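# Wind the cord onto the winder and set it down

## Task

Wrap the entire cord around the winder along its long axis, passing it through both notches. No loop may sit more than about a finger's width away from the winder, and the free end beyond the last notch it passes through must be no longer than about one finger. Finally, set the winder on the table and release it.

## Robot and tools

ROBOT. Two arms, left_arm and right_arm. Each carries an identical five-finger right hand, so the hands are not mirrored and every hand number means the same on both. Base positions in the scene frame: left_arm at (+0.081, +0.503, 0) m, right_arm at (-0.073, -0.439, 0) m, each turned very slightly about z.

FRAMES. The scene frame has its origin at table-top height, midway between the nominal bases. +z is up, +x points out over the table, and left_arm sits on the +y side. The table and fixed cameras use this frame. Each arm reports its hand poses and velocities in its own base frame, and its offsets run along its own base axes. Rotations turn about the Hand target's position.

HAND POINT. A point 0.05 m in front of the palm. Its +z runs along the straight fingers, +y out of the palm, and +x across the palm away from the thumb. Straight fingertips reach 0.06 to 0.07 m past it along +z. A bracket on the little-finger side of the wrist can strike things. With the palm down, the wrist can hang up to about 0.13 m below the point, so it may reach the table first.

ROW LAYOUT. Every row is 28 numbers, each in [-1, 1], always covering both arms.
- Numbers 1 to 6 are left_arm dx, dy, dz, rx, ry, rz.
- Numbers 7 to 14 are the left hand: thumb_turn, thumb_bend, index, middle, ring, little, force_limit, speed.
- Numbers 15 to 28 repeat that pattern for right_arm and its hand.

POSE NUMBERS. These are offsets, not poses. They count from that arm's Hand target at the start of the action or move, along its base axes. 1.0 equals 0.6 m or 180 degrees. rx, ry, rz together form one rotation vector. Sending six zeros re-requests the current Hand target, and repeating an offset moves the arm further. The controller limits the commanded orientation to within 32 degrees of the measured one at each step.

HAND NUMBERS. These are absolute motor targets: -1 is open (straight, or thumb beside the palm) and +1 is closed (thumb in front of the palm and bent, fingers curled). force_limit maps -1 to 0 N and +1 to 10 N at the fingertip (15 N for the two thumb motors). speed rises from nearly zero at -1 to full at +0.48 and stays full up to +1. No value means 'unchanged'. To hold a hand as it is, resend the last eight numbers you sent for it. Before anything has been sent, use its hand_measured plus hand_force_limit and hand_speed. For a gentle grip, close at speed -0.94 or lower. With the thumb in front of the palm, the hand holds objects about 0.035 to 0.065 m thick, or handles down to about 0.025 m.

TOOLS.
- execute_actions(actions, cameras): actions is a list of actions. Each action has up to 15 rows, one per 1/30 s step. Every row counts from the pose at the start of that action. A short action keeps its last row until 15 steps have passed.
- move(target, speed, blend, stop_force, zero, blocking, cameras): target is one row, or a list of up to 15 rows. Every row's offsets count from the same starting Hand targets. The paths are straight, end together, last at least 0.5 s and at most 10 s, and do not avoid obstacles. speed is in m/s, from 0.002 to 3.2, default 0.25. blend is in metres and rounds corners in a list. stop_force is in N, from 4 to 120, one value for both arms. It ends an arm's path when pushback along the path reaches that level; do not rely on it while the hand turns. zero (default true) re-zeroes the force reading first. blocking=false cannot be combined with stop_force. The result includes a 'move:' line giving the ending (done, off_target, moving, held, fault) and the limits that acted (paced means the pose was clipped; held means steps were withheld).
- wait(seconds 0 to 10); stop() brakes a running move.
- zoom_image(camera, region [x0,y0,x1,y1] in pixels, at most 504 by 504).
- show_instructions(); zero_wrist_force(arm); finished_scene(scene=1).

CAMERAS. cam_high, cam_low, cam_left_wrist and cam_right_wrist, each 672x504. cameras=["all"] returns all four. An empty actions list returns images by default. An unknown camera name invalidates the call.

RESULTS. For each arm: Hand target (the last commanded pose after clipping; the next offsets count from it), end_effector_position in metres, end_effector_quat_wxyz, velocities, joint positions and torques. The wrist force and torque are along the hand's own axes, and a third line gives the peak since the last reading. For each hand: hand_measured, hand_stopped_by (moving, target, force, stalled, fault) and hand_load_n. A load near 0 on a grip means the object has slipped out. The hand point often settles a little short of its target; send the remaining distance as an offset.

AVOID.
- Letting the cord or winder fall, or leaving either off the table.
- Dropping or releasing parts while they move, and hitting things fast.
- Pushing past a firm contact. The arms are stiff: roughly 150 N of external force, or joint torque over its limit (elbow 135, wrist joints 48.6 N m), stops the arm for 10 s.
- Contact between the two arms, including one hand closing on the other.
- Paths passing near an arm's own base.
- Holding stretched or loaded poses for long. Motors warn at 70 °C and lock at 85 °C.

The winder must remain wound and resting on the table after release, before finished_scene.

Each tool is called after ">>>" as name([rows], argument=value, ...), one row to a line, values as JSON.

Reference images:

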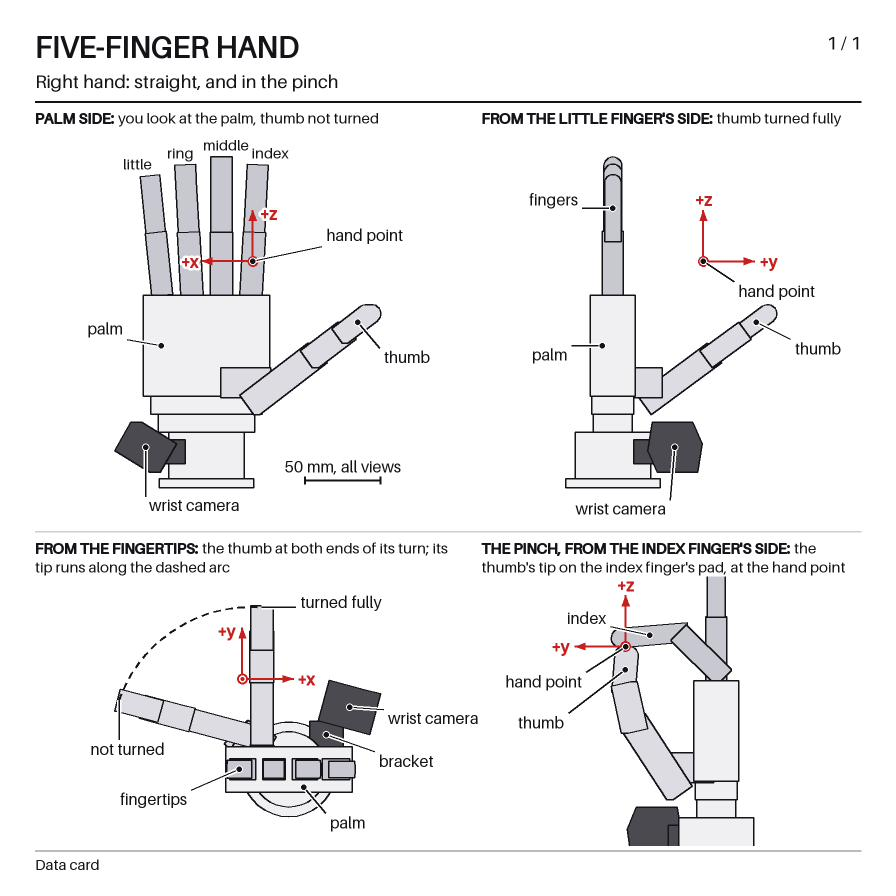

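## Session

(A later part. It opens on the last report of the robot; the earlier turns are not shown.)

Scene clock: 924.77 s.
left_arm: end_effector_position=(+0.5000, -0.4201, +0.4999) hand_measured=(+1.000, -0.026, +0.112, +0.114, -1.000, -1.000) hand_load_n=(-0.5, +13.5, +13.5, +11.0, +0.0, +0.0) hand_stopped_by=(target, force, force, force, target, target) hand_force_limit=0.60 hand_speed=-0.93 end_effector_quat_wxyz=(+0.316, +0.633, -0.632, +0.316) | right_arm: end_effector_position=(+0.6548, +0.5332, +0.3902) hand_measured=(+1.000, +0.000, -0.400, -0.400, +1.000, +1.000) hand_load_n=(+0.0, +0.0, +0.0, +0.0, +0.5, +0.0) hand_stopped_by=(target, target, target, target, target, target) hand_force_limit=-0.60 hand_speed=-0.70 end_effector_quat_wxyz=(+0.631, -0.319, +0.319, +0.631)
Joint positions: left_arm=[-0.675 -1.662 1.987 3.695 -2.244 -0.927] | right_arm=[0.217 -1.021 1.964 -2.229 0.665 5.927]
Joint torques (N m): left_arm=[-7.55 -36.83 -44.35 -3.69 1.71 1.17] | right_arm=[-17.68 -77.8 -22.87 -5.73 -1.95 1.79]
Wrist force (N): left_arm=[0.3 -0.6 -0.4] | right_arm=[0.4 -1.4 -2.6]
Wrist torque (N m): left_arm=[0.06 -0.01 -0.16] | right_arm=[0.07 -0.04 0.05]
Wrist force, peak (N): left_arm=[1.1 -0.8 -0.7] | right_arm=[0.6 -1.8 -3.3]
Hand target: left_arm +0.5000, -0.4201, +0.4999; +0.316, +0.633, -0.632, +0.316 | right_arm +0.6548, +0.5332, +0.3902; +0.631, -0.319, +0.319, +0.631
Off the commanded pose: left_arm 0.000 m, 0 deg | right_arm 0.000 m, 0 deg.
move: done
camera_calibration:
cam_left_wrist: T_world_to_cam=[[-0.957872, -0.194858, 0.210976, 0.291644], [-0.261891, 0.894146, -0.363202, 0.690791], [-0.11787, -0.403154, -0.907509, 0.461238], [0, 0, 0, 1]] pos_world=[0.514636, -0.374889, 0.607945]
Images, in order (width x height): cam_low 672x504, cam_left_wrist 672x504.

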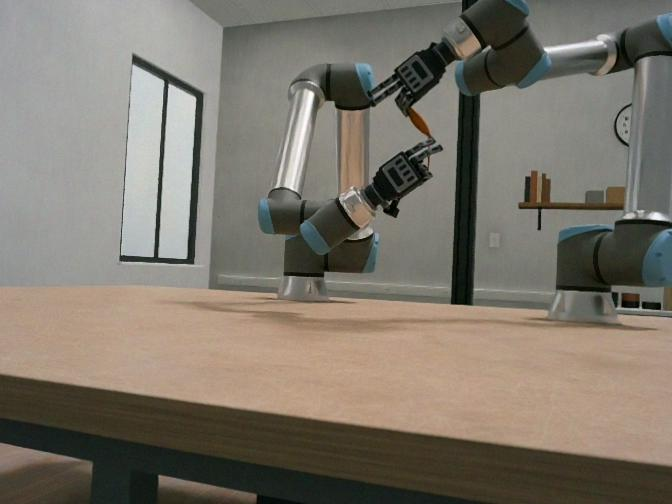

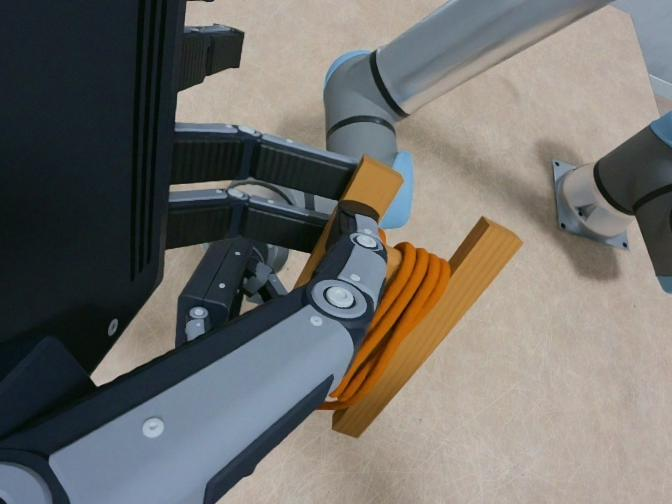

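>>> move([
  [0,0,0,0,0,0,1,0.2,0.65,0.6,-1,-1,0.6,-0.93,0,-0.2,-0.15,0,0,0,1,0,-0.4,-0.4,1,1,-0.6,-0.7],
  [0,0,0,0,0,0,1,0.2,0.65,0.6,-1,-1,0.6,-0.93,-0.05,-0.5,-0.2,0,0,0,1,0,-0.4,-0.4,1,1,-0.6,-0.7],
], speed=[0.1,0.2], blend=[0.02,0], cameras=["cam_low","cam_left_wrist"])

>>> zoom_image(camera="cam_low", region=[395, 90, 455, 180])

>>> zoom_image(camera="cam_left_wrist", region=[260, 200, 520, 500])

Scene clock: 928.67 s.
left_arm: end_effector_position=(+0.5000, -0.4201, +0.4999) hand_measured=(+1.000, -0.026, +0.112, +0.114, -1.000, -1.000) hand_load_n=(-1.0, +13.5, +13.5, +10.5, +0.0, +0.0) hand_stopped_by=(target, force, force, force, target, target) hand_force_limit=0.60 hand_speed=-0.93 end_effector_quat_wxyz=(+0.316, +0.633, -0.632, +0.316) | right_arm: end_effector_position=(+0.6250, +0.2345, +0.2703) hand_measured=(+1.000, +0.000, -0.400, -0.400, +1.000, +1.000) hand_load_n=(+0.0, +0.0, +0.0, +0.0, +0.0, +0.0) hand_stopped_by=(target, target, target, target, target, target) hand_force_limit=-0.60 hand_speed=-0.70 end_effector_quat_wxyz=(+0.706, -0.266, +0.323, +0.571)
Joint positions: left_arm=[-0.675 -1.662 1.987 3.695 -2.244 -0.927] | right_arm=[-0.206 -0.839 2.241 -2.979 0.707 6.282]
Joint torques (N m): left_arm=[-5.74 -35.3 -53.02 -3.44 1.8 1.17] | right_arm=[-18.03 -51.64 -8.26 -5.58 3.71 1.47]
Wrist force (N): left_arm=[0.9 -0.5 -0.5] | right_arm=[0.3 -1.7 -3.0]
Wrist torque (N m): left_arm=[0.08 -0.09 -0.13] | right_arm=[0.06 -0.01 0.04]
Wrist force, peak (N): left_arm=[1.5 -0.5 -0.7] | right_arm=[0.0 -1.6 -4.1]
Hand target: left_arm +0.5000, -0.4201, +0.4999; +0.316, +0.633, -0.632, +0.316 | right_arm +0.6248, +0.2332, +0.2702; +0.631, -0.319, +0.319, +0.631
Off the commanded pose: left_arm 0.000 m, 0 deg | right_arm 0.001 m, 13 deg.
joint sent to its limit (right arm) — joint 6 (wrist 3), upper limit. The joint targets are off in orientation, not in position.
move: off_target (right_arm)
camera_calibration:
cam_left_wrist: T_world_to_cam=[[-0.957878, -0.194839, 0.210968, 0.291637], [-0.261871, 0.89415, -0.363206, 0.690821], [-0.11787, -0.403154, -0.907509, 0.461329], [0, 0, 0, 1]] pos_world=[0.514636, -0.374889, 0.608045]
Images, in order (width x height): cam_low 672x504, cam_left_wrist 672x504.

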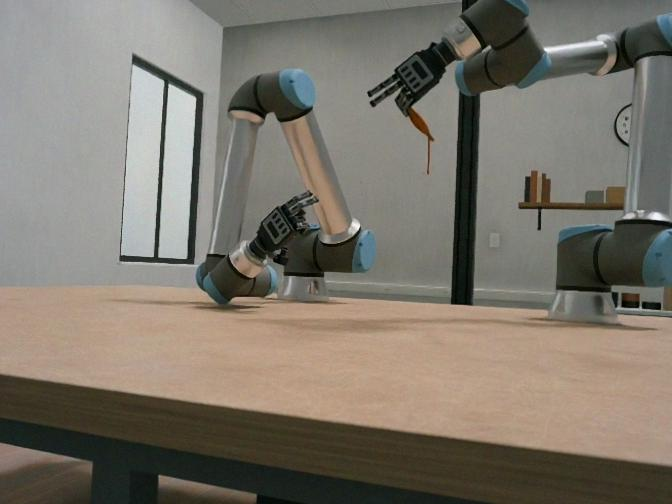

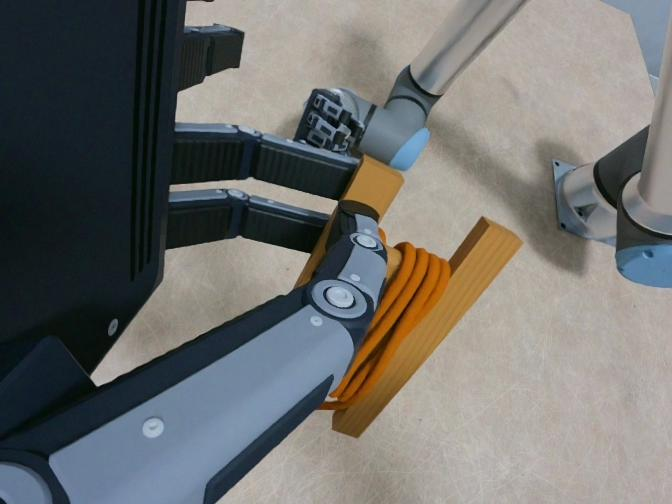

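Scaled by 5.600 from the camera's 672x504 image, which has a finer 960x720 frame.

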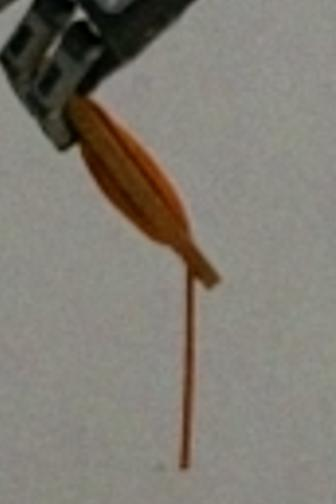

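Scaled by 1.680 from the camera's 672x504 image, which has a finer 960x720 frame.

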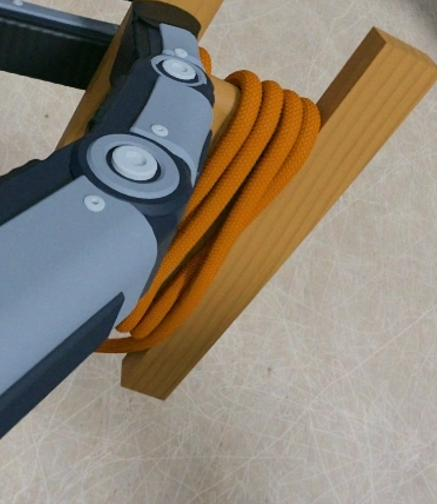

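>>> move([
  [0,-0.017,-0.25,0.2952,0,0,1,0.2,0.65,0.6,-1,-1,0.6,-0.93,0,0,0,0,0,0,1,0,-0.4,-0.4,1,1,-0.6,-0.7],
  [0,-0.017,-0.65,0.2952,0,0,1,0.2,0.65,0.6,-1,-1,0.6,-0.93,0,0,0,0,0,0,1,0,-0.4,-0.4,1,1,-0.6,-0.7],
], speed=0.12, cameras=["cam_left_wrist","cam_low"])

>>> zoom_image(camera="cam_low", region=[355, 215, 475, 325])

>>> zoom_image(camera="cam_left_wrist", region=[260, 200, 520, 500])

Scene clock: 936.23 s.
left_arm: end_effector_position=(+0.4999, -0.4303, +0.1101) hand_measured=(+1.000, -0.026, +0.112, +0.114, -1.000, -1.000) hand_load_n=(-1.0, +13.5, +13.5, +11.0, +0.0, +0.0) hand_stopped_by=(target, force, force, force, target, target) hand_force_limit=0.60 hand_speed=-0.93 end_effector_quat_wxyz=(-0.001, +0.707, -0.707, -0.001) | right_arm: end_effector_position=(+0.6250, +0.2343, +0.2702) hand_measured=(+1.000, +0.000, -0.400, -0.400, +1.000, +1.000) hand_load_n=(+0.0, +0.0, +0.0, +0.0, +0.0, +0.0) hand_stopped_by=(target, target, target, target, target, target) hand_force_limit=-0.60 hand_speed=-0.70 end_effector_quat_wxyz=(+0.706, -0.266, +0.323, +0.571)
Joint positions: left_arm=[-0.932 -1.291 2.048 3.958 -1.569 -0.933] | right_arm=[-0.206 -0.838 2.241 -2.98 0.707 6.282]
Joint torques (N m): left_arm=[9.3 -51 -19.35 -5.51 2.31 1.15] | right_arm=[3.49 -50 -17.03 -5.43 4.13 1.68]
Wrist force (N): left_arm=[0.3 -0.6 -0.4] | right_arm=[0.0 -1.7 -3.0]
Wrist torque (N m): left_arm=[0.00 -0.04 0.01] | right_arm=[0.06 0.04 0.02]
Wrist force, peak (N): left_arm=[0.5 -0.7 -1.7] | right_arm=[0.8 -2.2 -3.4]
Hand target: left_arm +0.5000, -0.4303, +0.1099; -0.001, +0.707, -0.707, -0.001 | right_arm +0.6248, +0.2332, +0.2702; +0.631, -0.319, +0.319, +0.631
Off the commanded pose: left_arm 0.000 m, 0 deg | right_arm 0.001 m, 13 deg.
joint sent to its limit (right arm) — joint 6 (wrist 3), upper limit. The joint targets are off in orientation, not in position.
move: off_target (right_arm)
camera_calibration:
cam_left_wrist: T_world_to_cam=[[-0.957875, -0.285682, -0.0293345, 0.359153], [-0.261881, 0.826985, 0.497507, 0.434708], [-0.11787, 0.484232, -0.866964, 0.480794], [0, 0, 0, 1]] pos_world=[0.514536, -0.489709, 0.211096]
Images, in order (width x height): cam_low 672x504, cam_left_wrist 672x504.

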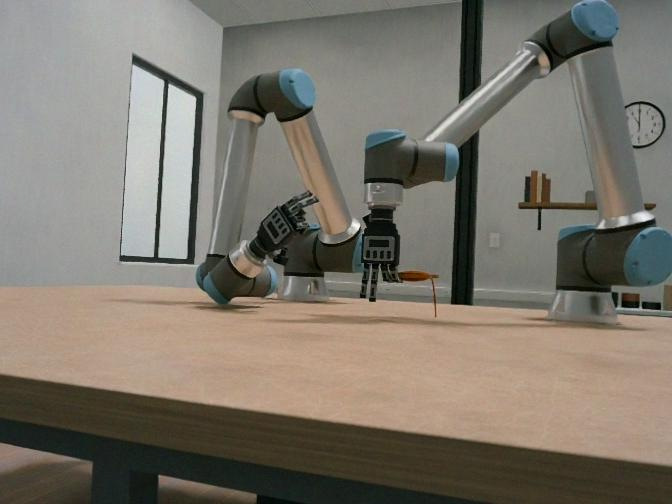

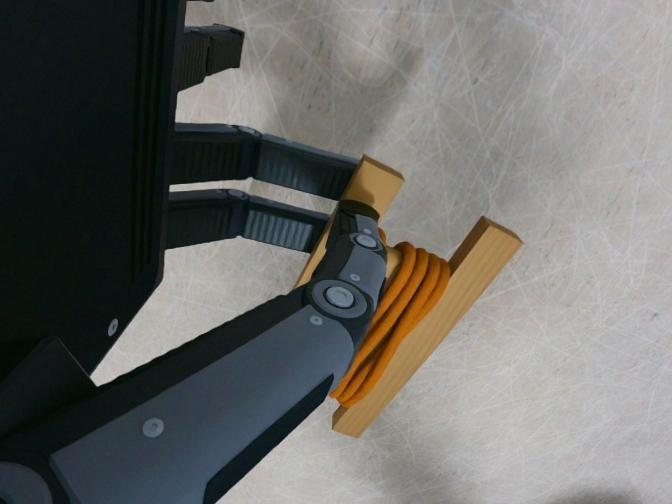

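Scaled by 4.200 from the camera's 672x504 image, which has a finer 960x720 frame.

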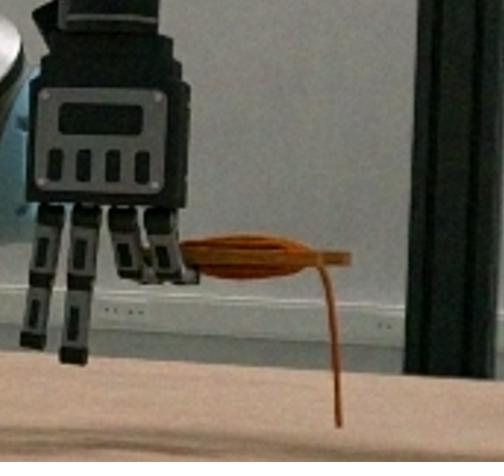

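Scaled by 1.680 from the camera's 672x504 image, which has a finer 960x720 frame.

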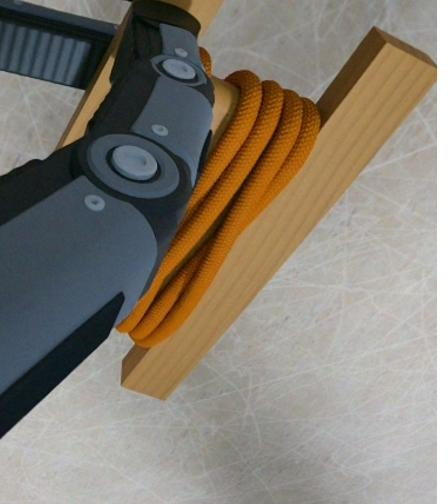

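>>> move(target=[0,0,-0.05,0,0,0,1,0.2,0.65,0.6,0.05,0.05,0.6,-0.93,0,0,0,0,0,0,1,0,-0.4,-0.4,1,1,-0.6,-0.7], speed=0.05, cameras=["cam_left_wrist","cam_low"])

>>> zoom_image(camera="cam_low", region=[355, 235, 475, 345])

>>> zoom_image(camera="cam_left_wrist", region=[260, 200, 520, 500])

Scene clock: 942.07 s.
left_arm: end_effector_position=(+0.5000, -0.4303, +0.0799) hand_measured=(+1.000, -0.026, +0.112, +0.114, +0.050, +0.050) hand_load_n=(-1.0, +13.5, +13.5, +11.0, +0.0, +0.0) hand_stopped_by=(target, force, force, force, target, target) hand_force_limit=0.60 hand_speed=-0.93 end_effector_quat_wxyz=(-0.001, +0.707, -0.707, -0.001) | right_arm: end_effector_position=(+0.6250, +0.2343, +0.2702) hand_measured=(+1.000, +0.000, -0.400, -0.400, +1.000, +1.000) hand_load_n=(+0.0, +0.0, +0.0, +0.0, +0.0, +0.0) hand_stopped_by=(target, target, target, target, target, target) hand_force_limit=-0.60 hand_speed=-0.70 end_effector_quat_wxyz=(+0.706, -0.266, +0.323, +0.571)
Joint positions: left_arm=[-0.932 -1.252 2.065 3.9 -1.569 -0.932] | right_arm=[-0.206 -0.838 2.241 -2.98 0.707 6.282]
Joint torques (N m): left_arm=[13.84 -51.68 -18.05 -5.5 -2.79 1.91] | right_arm=[3.62 -49.56 -16.35 -5.03 3.9 1.72]
Wrist force (N): left_arm=[0.3 -0.2 -0.5] | right_arm=[0.1 -2.0 -3.0]
Wrist torque (N m): left_arm=[0.03 -0.06 0.02] | right_arm=[0.01 0.01 0.02]
Wrist force, peak (N): left_arm=[0.4 -0.2 -1.1] | right_arm=[0.8 -2.0 -3.5]
Hand target: left_arm +0.5000, -0.4303, +0.0799; -0.001, +0.707, -0.707, -0.001 | right_arm +0.6248, +0.2332, +0.2702; +0.631, -0.319, +0.319, +0.631
Off the commanded pose: left_arm 0.000 m, 0 deg | right_arm 0.001 m, 13 deg.
joint sent to its limit (right arm) — joint 6 (wrist 3), upper limit. The joint targets are off in orientation, not in position.
move: off_target (right_arm)
camera_calibration:
cam_left_wrist: T_world_to_cam=[[-0.957875, -0.285682, -0.0293345, 0.358359], [-0.261881, 0.826985, 0.497507, 0.449808], [-0.11787, 0.484232, -0.866964, 0.454536], [0, 0, 0, 1]] pos_world=[0.514636, -0.489709, 0.180796]
Images, in order (width x height): cam_low 672x504, cam_left_wrist 672x504.

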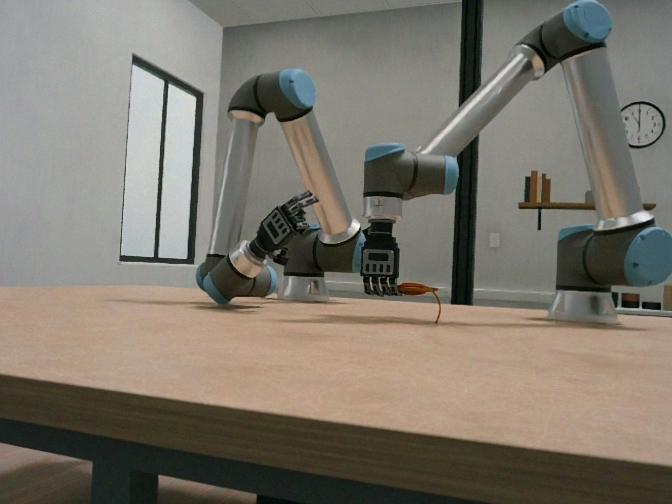

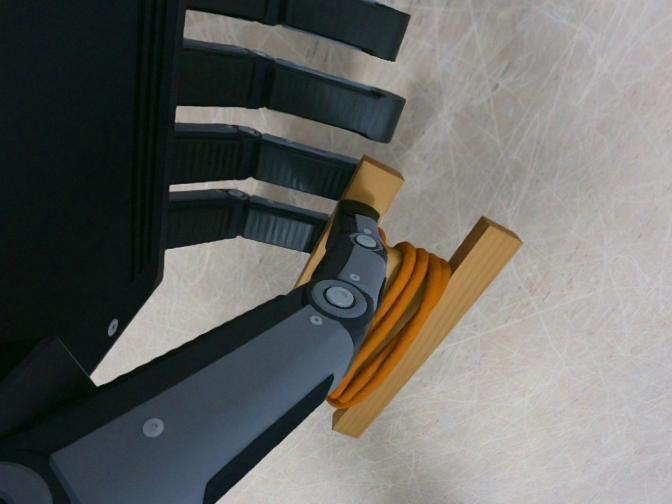

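Scaled by 4.200 from the camera's 672x504 image, which has a finer 960x720 frame.

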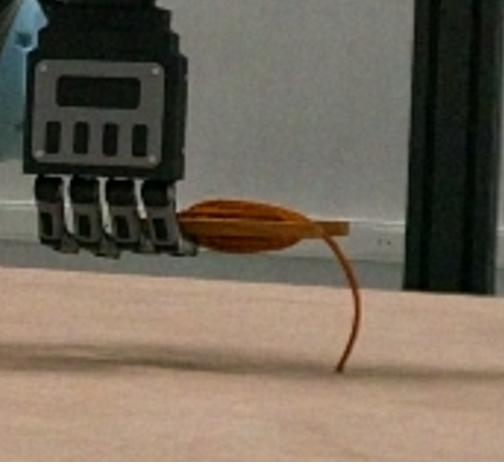

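Scaled by 1.680 from the camera's 672x504 image, which has a finer 960x720 frame.

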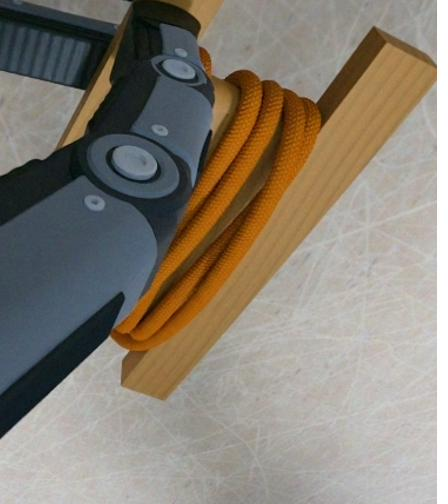

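>>> move(target=[0,0,-0.045,0,0,0,1,0.2,0.65,0.6,0.05,0.05,0.6,-0.93,0,0,0,0,0,0,1,0,-0.4,-0.4,1,1,-0.6,-0.7], speed=0.04, cameras=["cam_left_wrist","cam_low"])

>>> zoom_image(camera="cam_low", region=[355, 255, 455, 345])

>>> zoom_image(camera="cam_left_wrist", region=[260, 200, 520, 500])

Scene clock: 943.40 s.
left_arm: end_effector_position=(+0.5000, -0.4303, +0.0530) hand_measured=(+1.000, -0.026, +0.112, +0.114, +0.050, +0.050) hand_load_n=(-1.0, +13.5, +13.5, +11.0, +0.0, +0.0) hand_stopped_by=(target, force, force, force, target, target) hand_force_limit=0.60 hand_speed=-0.93 end_effector_quat_wxyz=(-0.001, +0.707, -0.707, -0.001) | right_arm: end_effector_position=(+0.6250, +0.2343, +0.2702) hand_measured=(+1.000, +0.000, -0.400, -0.400, +1.000, +1.000) hand_load_n=(-0.5, +0.0, +0.0, +0.0, +0.0, +0.0) hand_stopped_by=(target, target, target, target, target, target) hand_force_limit=-0.60 hand_speed=-0.70 end_effector_quat_wxyz=(+0.706, -0.266, +0.323, +0.571)
Joint positions: left_arm=[-0.932 -1.215 2.079 3.85 -1.569 -0.932] | right_arm=[-0.206 -0.838 2.241 -2.98 0.707 6.282]
Joint torques (N m): left_arm=[11.82 -47.84 -15.77 -5.85 -2.11 1.4] | right_arm=[3.12 -49.54 -16.15 -5 3.97 1.58]
Wrist force (N): left_arm=[0.5 -0.2 -0.7] | right_arm=[0.5 -1.6 -2.7]
Wrist torque (N m): left_arm=[0.02 -0.09 0.06] | right_arm=[0.06 -0.05 0.05]
Wrist force, peak (N): left_arm=[-0.2 0.0 -1.1] | right_arm=[0.0 -1.8 -3.5]
Hand target: left_arm +0.5000, -0.4303, +0.0529; -0.001, +0.707, -0.707, -0.001 | right_arm +0.6248, +0.2332, +0.2702; +0.631, -0.319, +0.319, +0.631
Off the commanded pose: left_arm 0.000 m, 0 deg | right_arm 0.001 m, 13 deg.
joint sent to its limit (right arm) — joint 6 (wrist 3), upper limit. The joint targets are off in orientation, not in position.
move: off_target (right_arm)
camera_calibration:
cam_left_wrist: T_world_to_cam=[[-0.957875, -0.285682, -0.0293345, 0.357573], [-0.261881, 0.826985, 0.497507, 0.463142], [-0.11787, 0.484232, -0.866964, 0.431302], [0, 0, 0, 1]] pos_world=[0.514636, -0.489709, 0.153996]
Images, in order (width x height): cam_low 672x504, cam_left_wrist 672x504.

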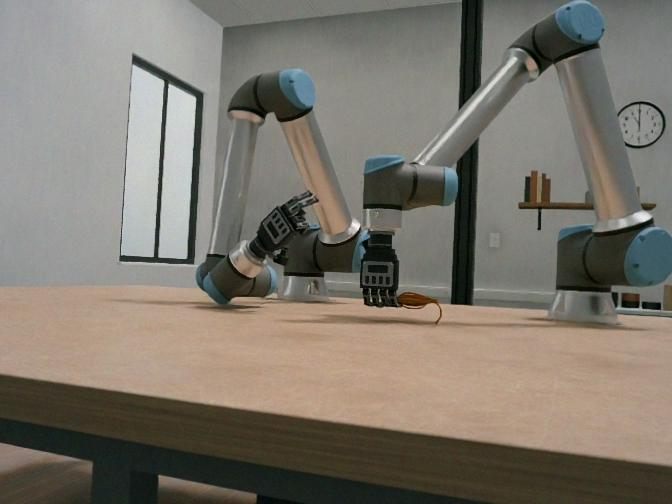

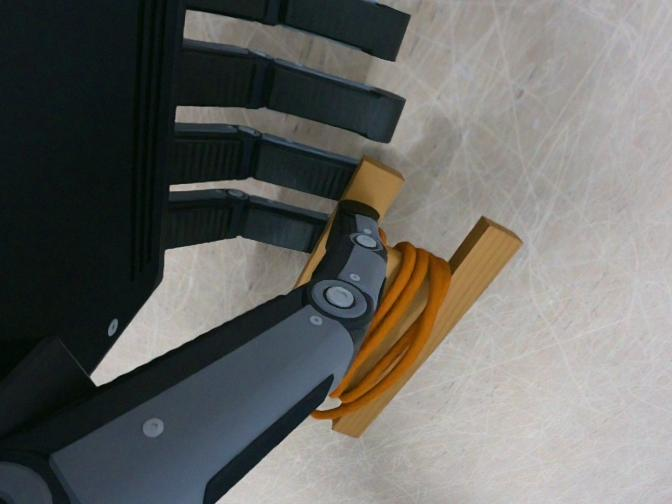

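Scaled by 5.040 from the camera's 672x504 image, which has a finer 960x720 frame.

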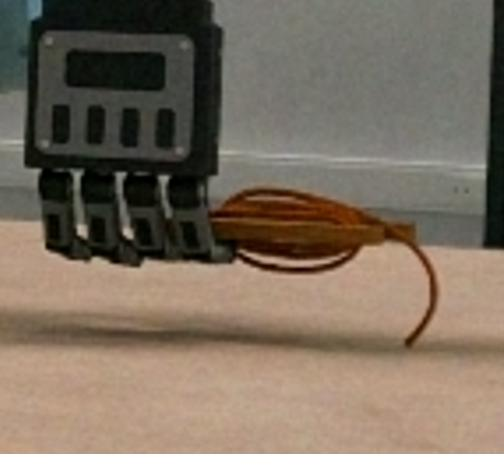

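Scaled by 1.680 from the camera's 672x504 image, which has a finer 960x720 frame.

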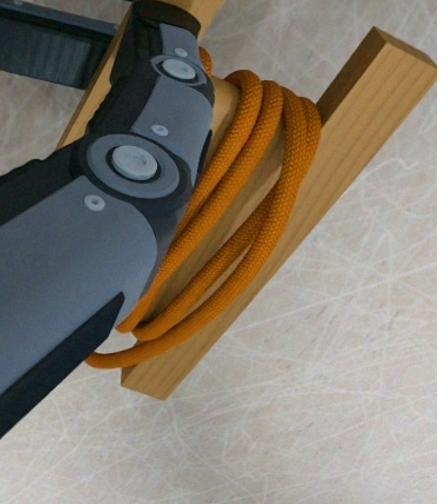

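>>> move([
  [0,-0.008,-0.05,0,0,0,0,1,0.2,0.65,0.6,0.05,0.05,0.6,-0.93,0,0,0,0,0,0,1,0,-0.4,-0.4,1,1,-0.6,-0.7],
  [0,-0.01,-0.066,-0.02,0,0,0,1,0.2,0.65,0.6,0.05,0.05,0.6,-0.93,0,0,0,0,0,0,1,0,-0.4,-0.4,1,1,-0.6,-0.7],
], speed=0.04, blend=[0.005,0], cameras=["cam_left_wrist","cam_low"])


>>> move([
  [-0.008,-0.05,0,0,0,0,1,0.2,0.65,0.6,0.05,0.05,0.6,-0.93,0,0,0,0,0,0,1,0,-0.4,-0.4,1,1,-0.6,-0.7],
  [-0.01,-0.066,-0.02,0,0,0,1,0.2,0.65,0.6,0.05,0.05,0.6,-0.93,0,0,0,0,0,0,1,0,-0.4,-0.4,1,1,-0.6,-0.7],
], speed=0.04, blend=[0.005,0], cameras=["cam_left_wrist","cam_low"])

>>> zoom_image(camera="cam_low", region=[345, 255, 445, 345])

>>> zoom_image(camera="cam_left_wrist", region=[260, 200, 520, 500])

Scene clock: 945.40 s.
left_arm: end_effector_position=(+0.4940, -0.4697, +0.0410) hand_measured=(+1.000, -0.026, +0.112, +0.114, +0.050, +0.050) hand_load_n=(-1.0, +13.5, +13.5, +11.0, +0.0, -0.5) hand_stopped_by=(target, force, force, force, target, target) hand_force_limit=0.60 hand_speed=-0.93 end_effector_quat_wxyz=(-0.001, +0.707, -0.707, -0.001) | right_arm: end_effector_position=(+0.6250, +0.2343, +0.2702) hand_measured=(+1.000, +0.000, -0.400, -0.400, +1.000, +1.000) hand_load_n=(+0.0, +0.0, +0.0, +0.0, +0.0, +0.0) hand_stopped_by=(target, target, target, target, target, target) hand_force_limit=-0.60 hand_speed=-0.70 end_effector_quat_wxyz=(+0.706, -0.266, +0.323, +0.571)
Joint positions: left_arm=[-0.97 -1.172 2.042 3.844 -1.569 -0.971] | right_arm=[-0.206 -0.838 2.241 -2.98 0.707 6.282]
Joint torques (N m): left_arm=[-13.81 -58.72 -41.68 -5.36 -2.8 -3.4] | right_arm=[3.3 -49.05 -16.23 -4.81 4.12 1.74]
Wrist force (N): left_arm=[0.1 -0.4 -0.7] | right_arm=[0.7 -1.6 -2.9]
Wrist torque (N m): left_arm=[0.00 -0.01 0.01] | right_arm=[0.07 -0.06 0.06]
Wrist force, peak (N): left_arm=[0.3 -0.1 -1.4] | right_arm=[0.7 -2.2 -3.6]
Hand target: left_arm +0.4940, -0.4699, +0.0409; -0.001, +0.707, -0.707, -0.001 | right_arm +0.6248, +0.2332, +0.2702; +0.631, -0.319, +0.319, +0.631
Off the commanded pose: left_arm 0.000 m, 0 deg | right_arm 0.001 m, 13 deg.
joint sent to its limit (right arm) — joint 6 (wrist 3), upper limit. The joint targets are off in orientation, not in position.
move: off_target (right_arm)
camera_calibration:
cam_left_wrist: T_world_to_cam=[[-0.957875, -0.285682, -0.0293345, 0.34019], [-0.261881, 0.826985, 0.497507, 0.500206], [-0.11787, 0.484232, -0.866964, 0.439318], [0, 0, 0, 1]] pos_world=[0.508636, -0.529209, 0.141996]
Images, in order (width x height): cam_low 672x504, cam_left_wrist 672x504.

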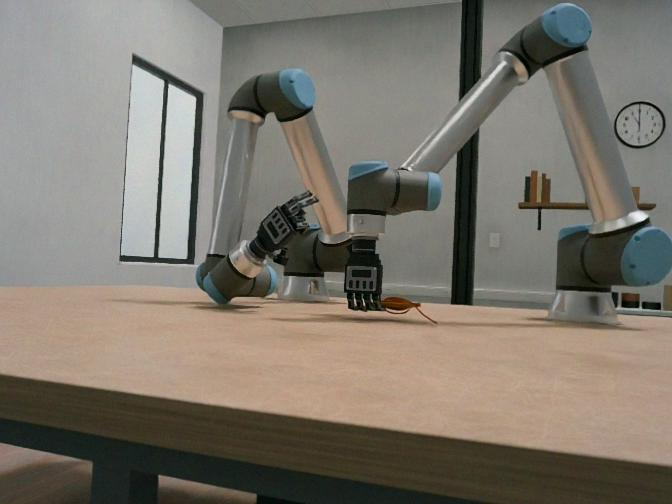

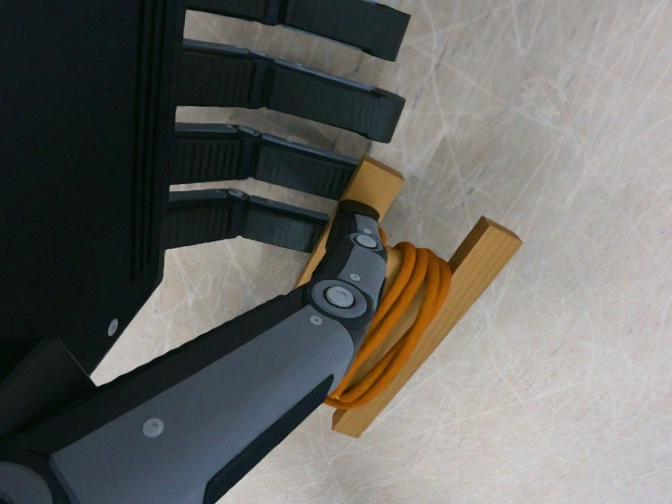

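Scaled by 5.040 from the camera's 672x504 image, which has a finer 960x720 frame.

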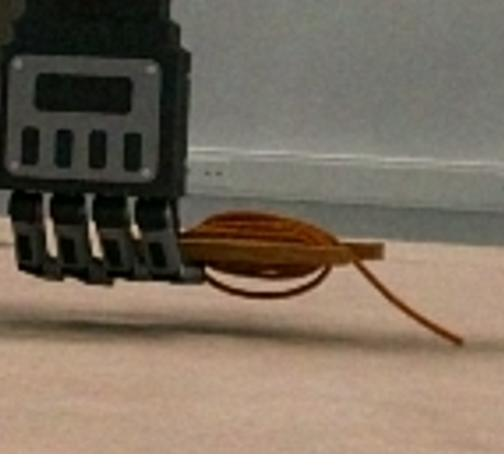

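Scaled by 1.680 from the camera's 672x504 image, which has a finer 960x720 frame.

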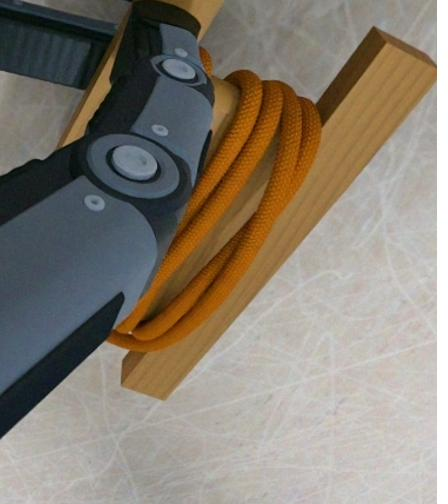

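>>> move([
  [-0.003,-0.025,-0.018,0,0,0,1,0.2,0.65,0.6,0.05,0.05,0.6,-0.93,0,0,0,0,0,0,1,0,-0.4,-0.4,1,1,-0.6,-0.7],
], speed=0.03, cameras=["cam_left_wrist","cam_low"])

>>> zoom_image(camera="cam_low", region=[345, 255, 445, 345])

>>> zoom_image(camera="cam_left_wrist", region=[260, 200, 520, 500])

Scene clock: 946.53 s.
left_arm: end_effector_position=(+0.4922, -0.4846, +0.0302) hand_measured=(+1.000, -0.026, +0.112, +0.114, +0.050, +0.050) hand_load_n=(-1.0, +13.5, +14.0, +11.0, +0.5, +0.0) hand_stopped_by=(target, force, force, force, target, target) hand_force_limit=0.60 hand_speed=-0.93 end_effector_quat_wxyz=(-0.001, +0.707, -0.707, -0.001) | right_arm: end_effector_position=(+0.6250, +0.2343, +0.2702) hand_measured=(+1.000, +0.000, -0.400, -0.400, +1.000, +1.000) hand_load_n=(-0.5, +0.0, +0.0, +0.0, +0.0, +0.0) hand_stopped_by=(target, target, target, target, target, target) hand_force_limit=-0.60 hand_speed=-0.70 end_effector_quat_wxyz=(+0.706, -0.266, +0.323, +0.571)
Joint positions: left_arm=[-0.984 -1.146 2.028 3.832 -1.569 -0.985] | right_arm=[-0.206 -0.838 2.241 -2.98 0.707 6.282]
Joint torques (N m): left_arm=[-15.67 -60.09 -41.4 -5.67 -2.88 -3.59] | right_arm=[3.21 -49.26 -16.9 -4.86 4.2 1.4]
Wrist force (N): left_arm=[0.1 -0.2 -0.4] | right_arm=[0.5 -1.6 -3.1]
Wrist torque (N m): left_arm=[0.03 0.01 0.00] | right_arm=[0.09 -0.05 0.06]
Wrist force, peak (N): left_arm=[0.6 -0.7 -1.0] | right_arm=[0.4 -2.1 -3.5]
Hand target: left_arm +0.4922, -0.4849, +0.0301; -0.001, +0.707, -0.707, -0.001 | right_arm +0.6248, +0.2332, +0.2702; +0.631, -0.319, +0.319, +0.631
Off the commanded pose: left_arm 0.000 m, 0 deg | right_arm 0.001 m, 13 deg.
joint sent to its limit (right arm) — joint 6 (wrist 3), upper limit. The joint targets are off in orientation, not in position.
move: off_target (right_arm)
camera_calibration:
cam_left_wrist: T_world_to_cam=[[-0.957875, -0.285682, -0.0293345, 0.333892], [-0.261881, 0.826985, 0.497507, 0.51743], [-0.11787, 0.484232, -0.866964, 0.436958], [0, 0, 0, 1]] pos_world=[0.506836, -0.544109, 0.131196]
Images, in order (width x height): cam_low 672x504, cam_left_wrist 672x504.

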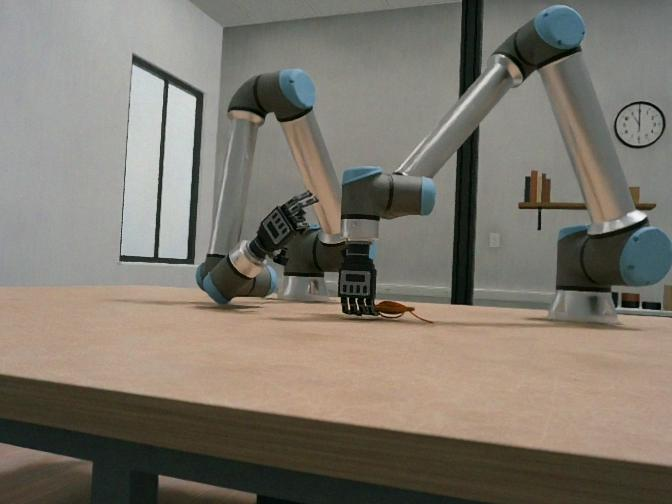

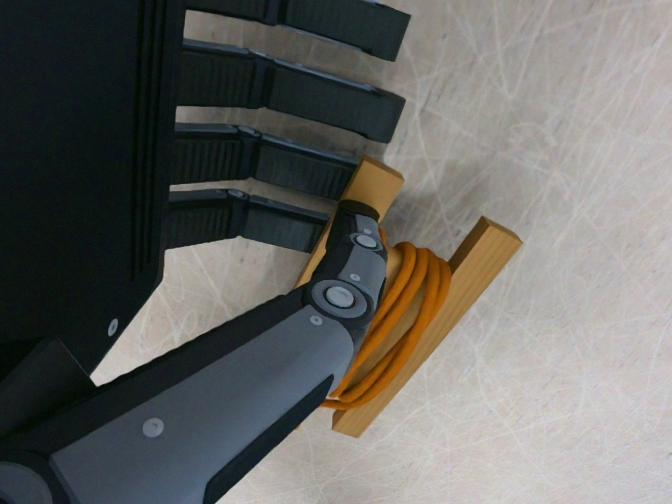

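Scaled by 5.040 from the camera's 672x504 image, which has a finer 960x720 frame.

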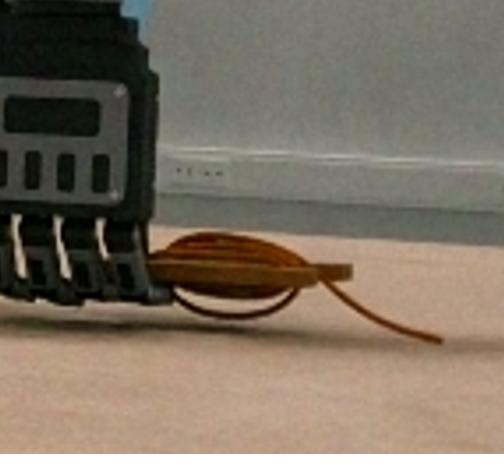

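Scaled by 1.680 from the camera's 672x504 image, which has a finer 960x720 frame.

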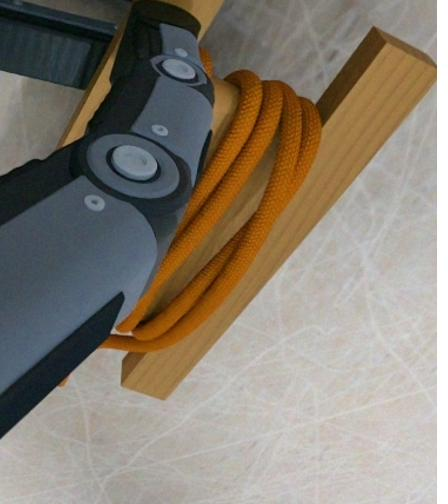

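>>> move([
  [0,-0.006,-0.018,0,0,0,1,0.2,0.65,0.6,0.05,0.05,0.6,-0.93,0,0,0,0,0,0,1,0,-0.4,-0.4,1,1,-0.6,-0.7],
], speed=0.02, stop_force=4, cameras=["cam_left_wrist","cam_low"])

>>> zoom_image(camera="cam_low", region=[345, 255, 445, 345])

>>> zoom_image(camera="cam_left_wrist", region=[260, 200, 520, 500])

Scene clock: 948.67 s.
left_arm: end_effector_position=(+0.4921, -0.4870, +0.0238) hand_measured=(+1.000, -0.026, +0.112, +0.114, +0.050, +0.050) hand_load_n=(-1.0, +13.5, +13.5, +11.0, -3.5, +0.0) hand_stopped_by=(target, force, force, force, target, target) hand_force_limit=0.60 hand_speed=-0.93 end_effector_quat_wxyz=(-0.001, +0.707, -0.707, -0.001) | right_arm: end_effector_position=(+0.6250, +0.2343, +0.2702) hand_measured=(+1.000, +0.000, -0.400, -0.400, +1.000, +1.000) hand_load_n=(+0.0, +0.0, +0.0, +0.0, +0.0, +0.0) hand_stopped_by=(target, target, target, target, target, target) hand_force_limit=-0.60 hand_speed=-0.70 end_effector_quat_wxyz=(+0.706, -0.266, +0.323, +0.571)
Joint positions: left_arm=[-0.986 -1.135 2.028 3.821 -1.569 -0.987] | right_arm=[-0.206 -0.838 2.241 -2.98 0.707 6.282]
Joint torques (N m): left_arm=[14.83 -81.37 -13.56 -1.77 -2.67 2.46] | right_arm=[2.84 -49.45 -16.84 -4.89 4.22 1.37]
Wrist force (N): left_arm=[0.0 -0.1 -3.4] | right_arm=[0.3 -1.9 -2.9]
Wrist torque (N m): left_arm=[-0.02 0.11 0.00] | right_arm=[0.02 -0.03 0.04]
Wrist force, peak (N): left_arm=[-2.6 -2.9 -9.0] | right_arm=[0.7 -2.1 -3.3]
Hand target: left_arm +0.4921, -0.4870, +0.0238; -0.001, +0.707, -0.707, -0.001 (not the last commanded pose) | right_arm +0.6248, +0.2332, +0.2702; +0.631, -0.319, +0.319, +0.631
Off the commanded pose: left_arm 0.005 m, 0 deg | right_arm 0.001 m, 13 deg.
joint sent to its limit (right arm) — joint 6 (wrist 3), upper limit. The joint targets are off in orientation, not in position.
move: contact (left_arm), off_target (right_arm)
camera_calibration:
cam_left_wrist: T_world_to_cam=[[-0.957875, -0.285682, -0.0293345, 0.333044], [-0.261881, 0.826985, 0.497507, 0.522566], [-0.11787, 0.484232, -0.866964, 0.432436], [0, 0, 0, 1]] pos_world=[0.506836, -0.546409, 0.124696]
Images, in order (width x height): cam_low 672x504, cam_left_wrist 672x504.

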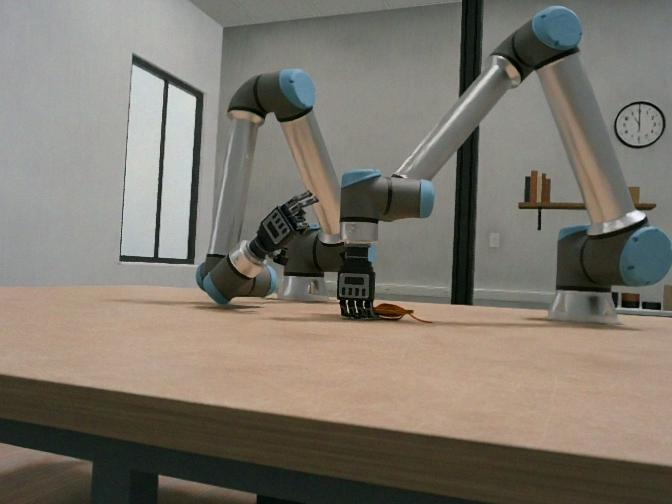

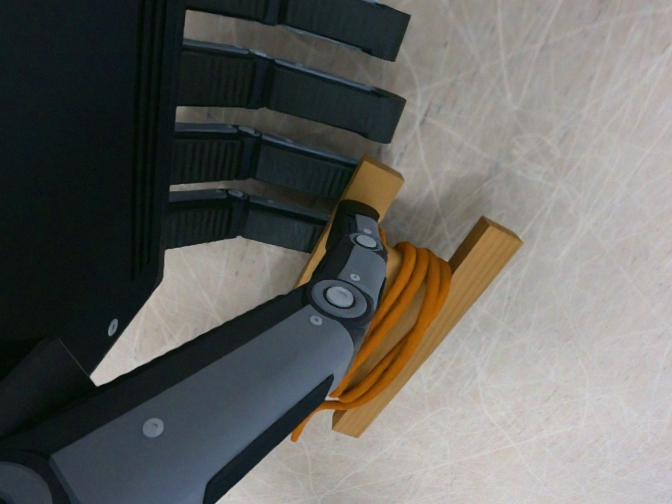

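Scaled by 5.040 from the camera's 672x504 image, which has a finer 960x720 frame.

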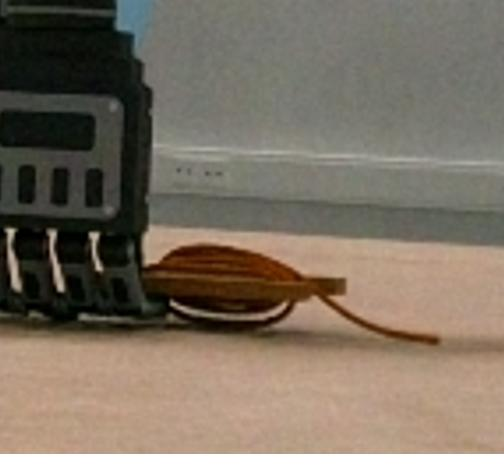

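Scaled by 1.680 from the camera's 672x504 image, which has a finer 960x720 frame.

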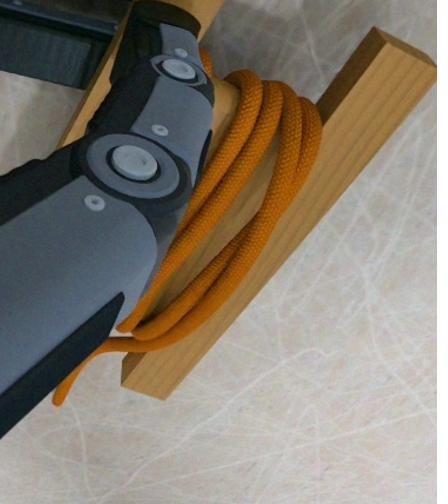

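>>> move(target=[0,0,0,0,0,0,1,-0.2,0.65,0.6,0.05,0.05,0.6,-0.8,0,0,0,0,0,0,1,0,-0.4,-0.4,1,1,-0.6,-0.7], speed=0.02, cameras=["cam_left_wrist","cam_low"])

>>> zoom_image(camera="cam_low", region=[345, 255, 445, 345])

>>> zoom_image(camera="cam_left_wrist", region=[240, 130, 560, 450])

Scene clock: 950.00 s.
left_arm: end_effector_position=(+0.4921, -0.4870, +0.0238) hand_measured=(+1.000, -0.200, +0.114, +0.116, +0.050, +0.050) hand_load_n=(+0.0, +0.0, +0.5, +0.0, -3.5, +0.0) hand_stopped_by=(target, target, force, force, target, target) hand_force_limit=0.60 hand_speed=-0.80 end_effector_quat_wxyz=(-0.001, +0.707, -0.707, -0.001) | right_arm: end_effector_position=(+0.6250, +0.2343, +0.2702) hand_measured=(+1.000, +0.000, -0.400, -0.400, +1.000, +1.000) hand_load_n=(+0.0, +0.0, +0.0, +0.0, +0.0, +0.0) hand_stopped_by=(target, target, target, target, target, target) hand_force_limit=-0.60 hand_speed=-0.70 end_effector_quat_wxyz=(+0.706, -0.266, +0.323, +0.571)
Joint positions: left_arm=[-0.986 -1.135 2.028 3.821 -1.569 -0.987] | right_arm=[-0.206 -0.838 2.241 -2.98 0.707 6.282]
Joint torques (N m): left_arm=[17.4 -79.12 -14.2 -1.92 -2.85 2.63] | right_arm=[2.65 -50.41 -16.46 -4.88 3.88 1.15]
Wrist force (N): left_arm=[0.3 0.5 -3.6] | right_arm=[0.4 -1.7 -3.0]
Wrist torque (N m): left_arm=[0.06 0.07 0.03] | right_arm=[0.06 -0.03 0.04]
Wrist force, peak (N): left_arm=[0.3 0.3 -3.9] | right_arm=[0.7 -2.4 -3.1]
Hand target: left_arm +0.4921, -0.4870, +0.0238; -0.001, +0.707, -0.707, -0.001 | right_arm +0.6248, +0.2332, +0.2702; +0.631, -0.319, +0.319, +0.631
Off the commanded pose: left_arm 0.000 m, 0 deg | right_arm 0.001 m, 13 deg.
joint sent to its limit (right arm) — joint 6 (wrist 3), upper limit. The joint targets are off in orientation, not in position.
move: off_target (right_arm)
camera_calibration:
cam_left_wrist: T_world_to_cam=[[-0.957875, -0.285682, -0.0293345, 0.333044], [-0.261881, 0.826985, 0.497507, 0.522566], [-0.11787, 0.484232, -0.866964, 0.432436], [0, 0, 0, 1]] pos_world=[0.506836, -0.546409, 0.124696]
Images, in order (width x height): cam_low 672x504, cam_left_wrist 672x504.

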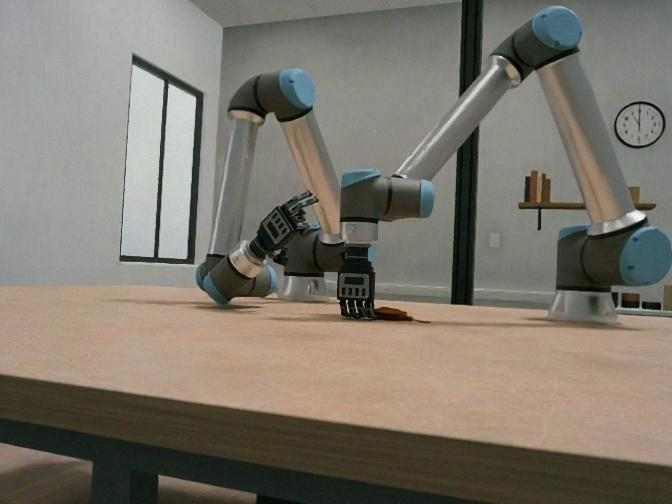

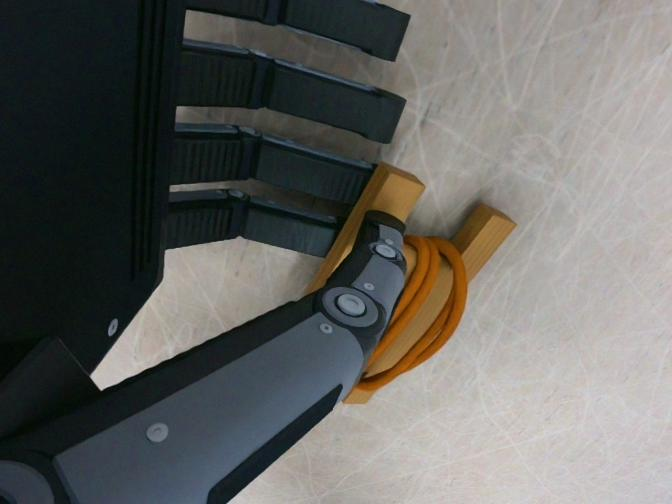

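Scaled by 5.040 from the camera's 672x504 image, which has a finer 960x720 frame.

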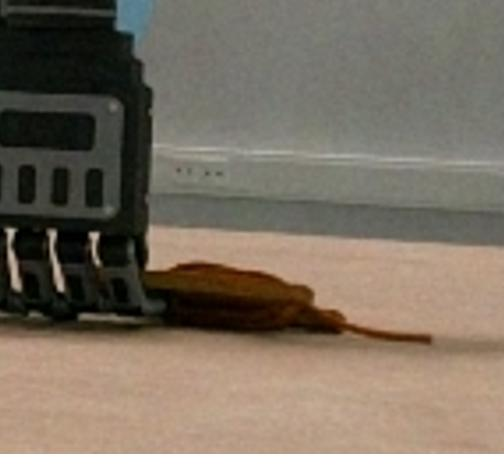

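Scaled by 1.575 from the camera's 672x504 image, which has a finer 960x720 frame.

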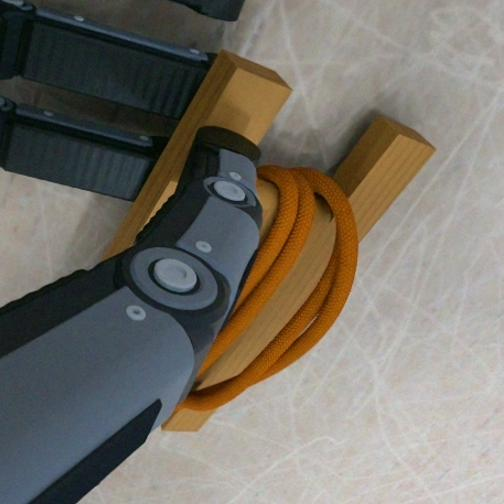

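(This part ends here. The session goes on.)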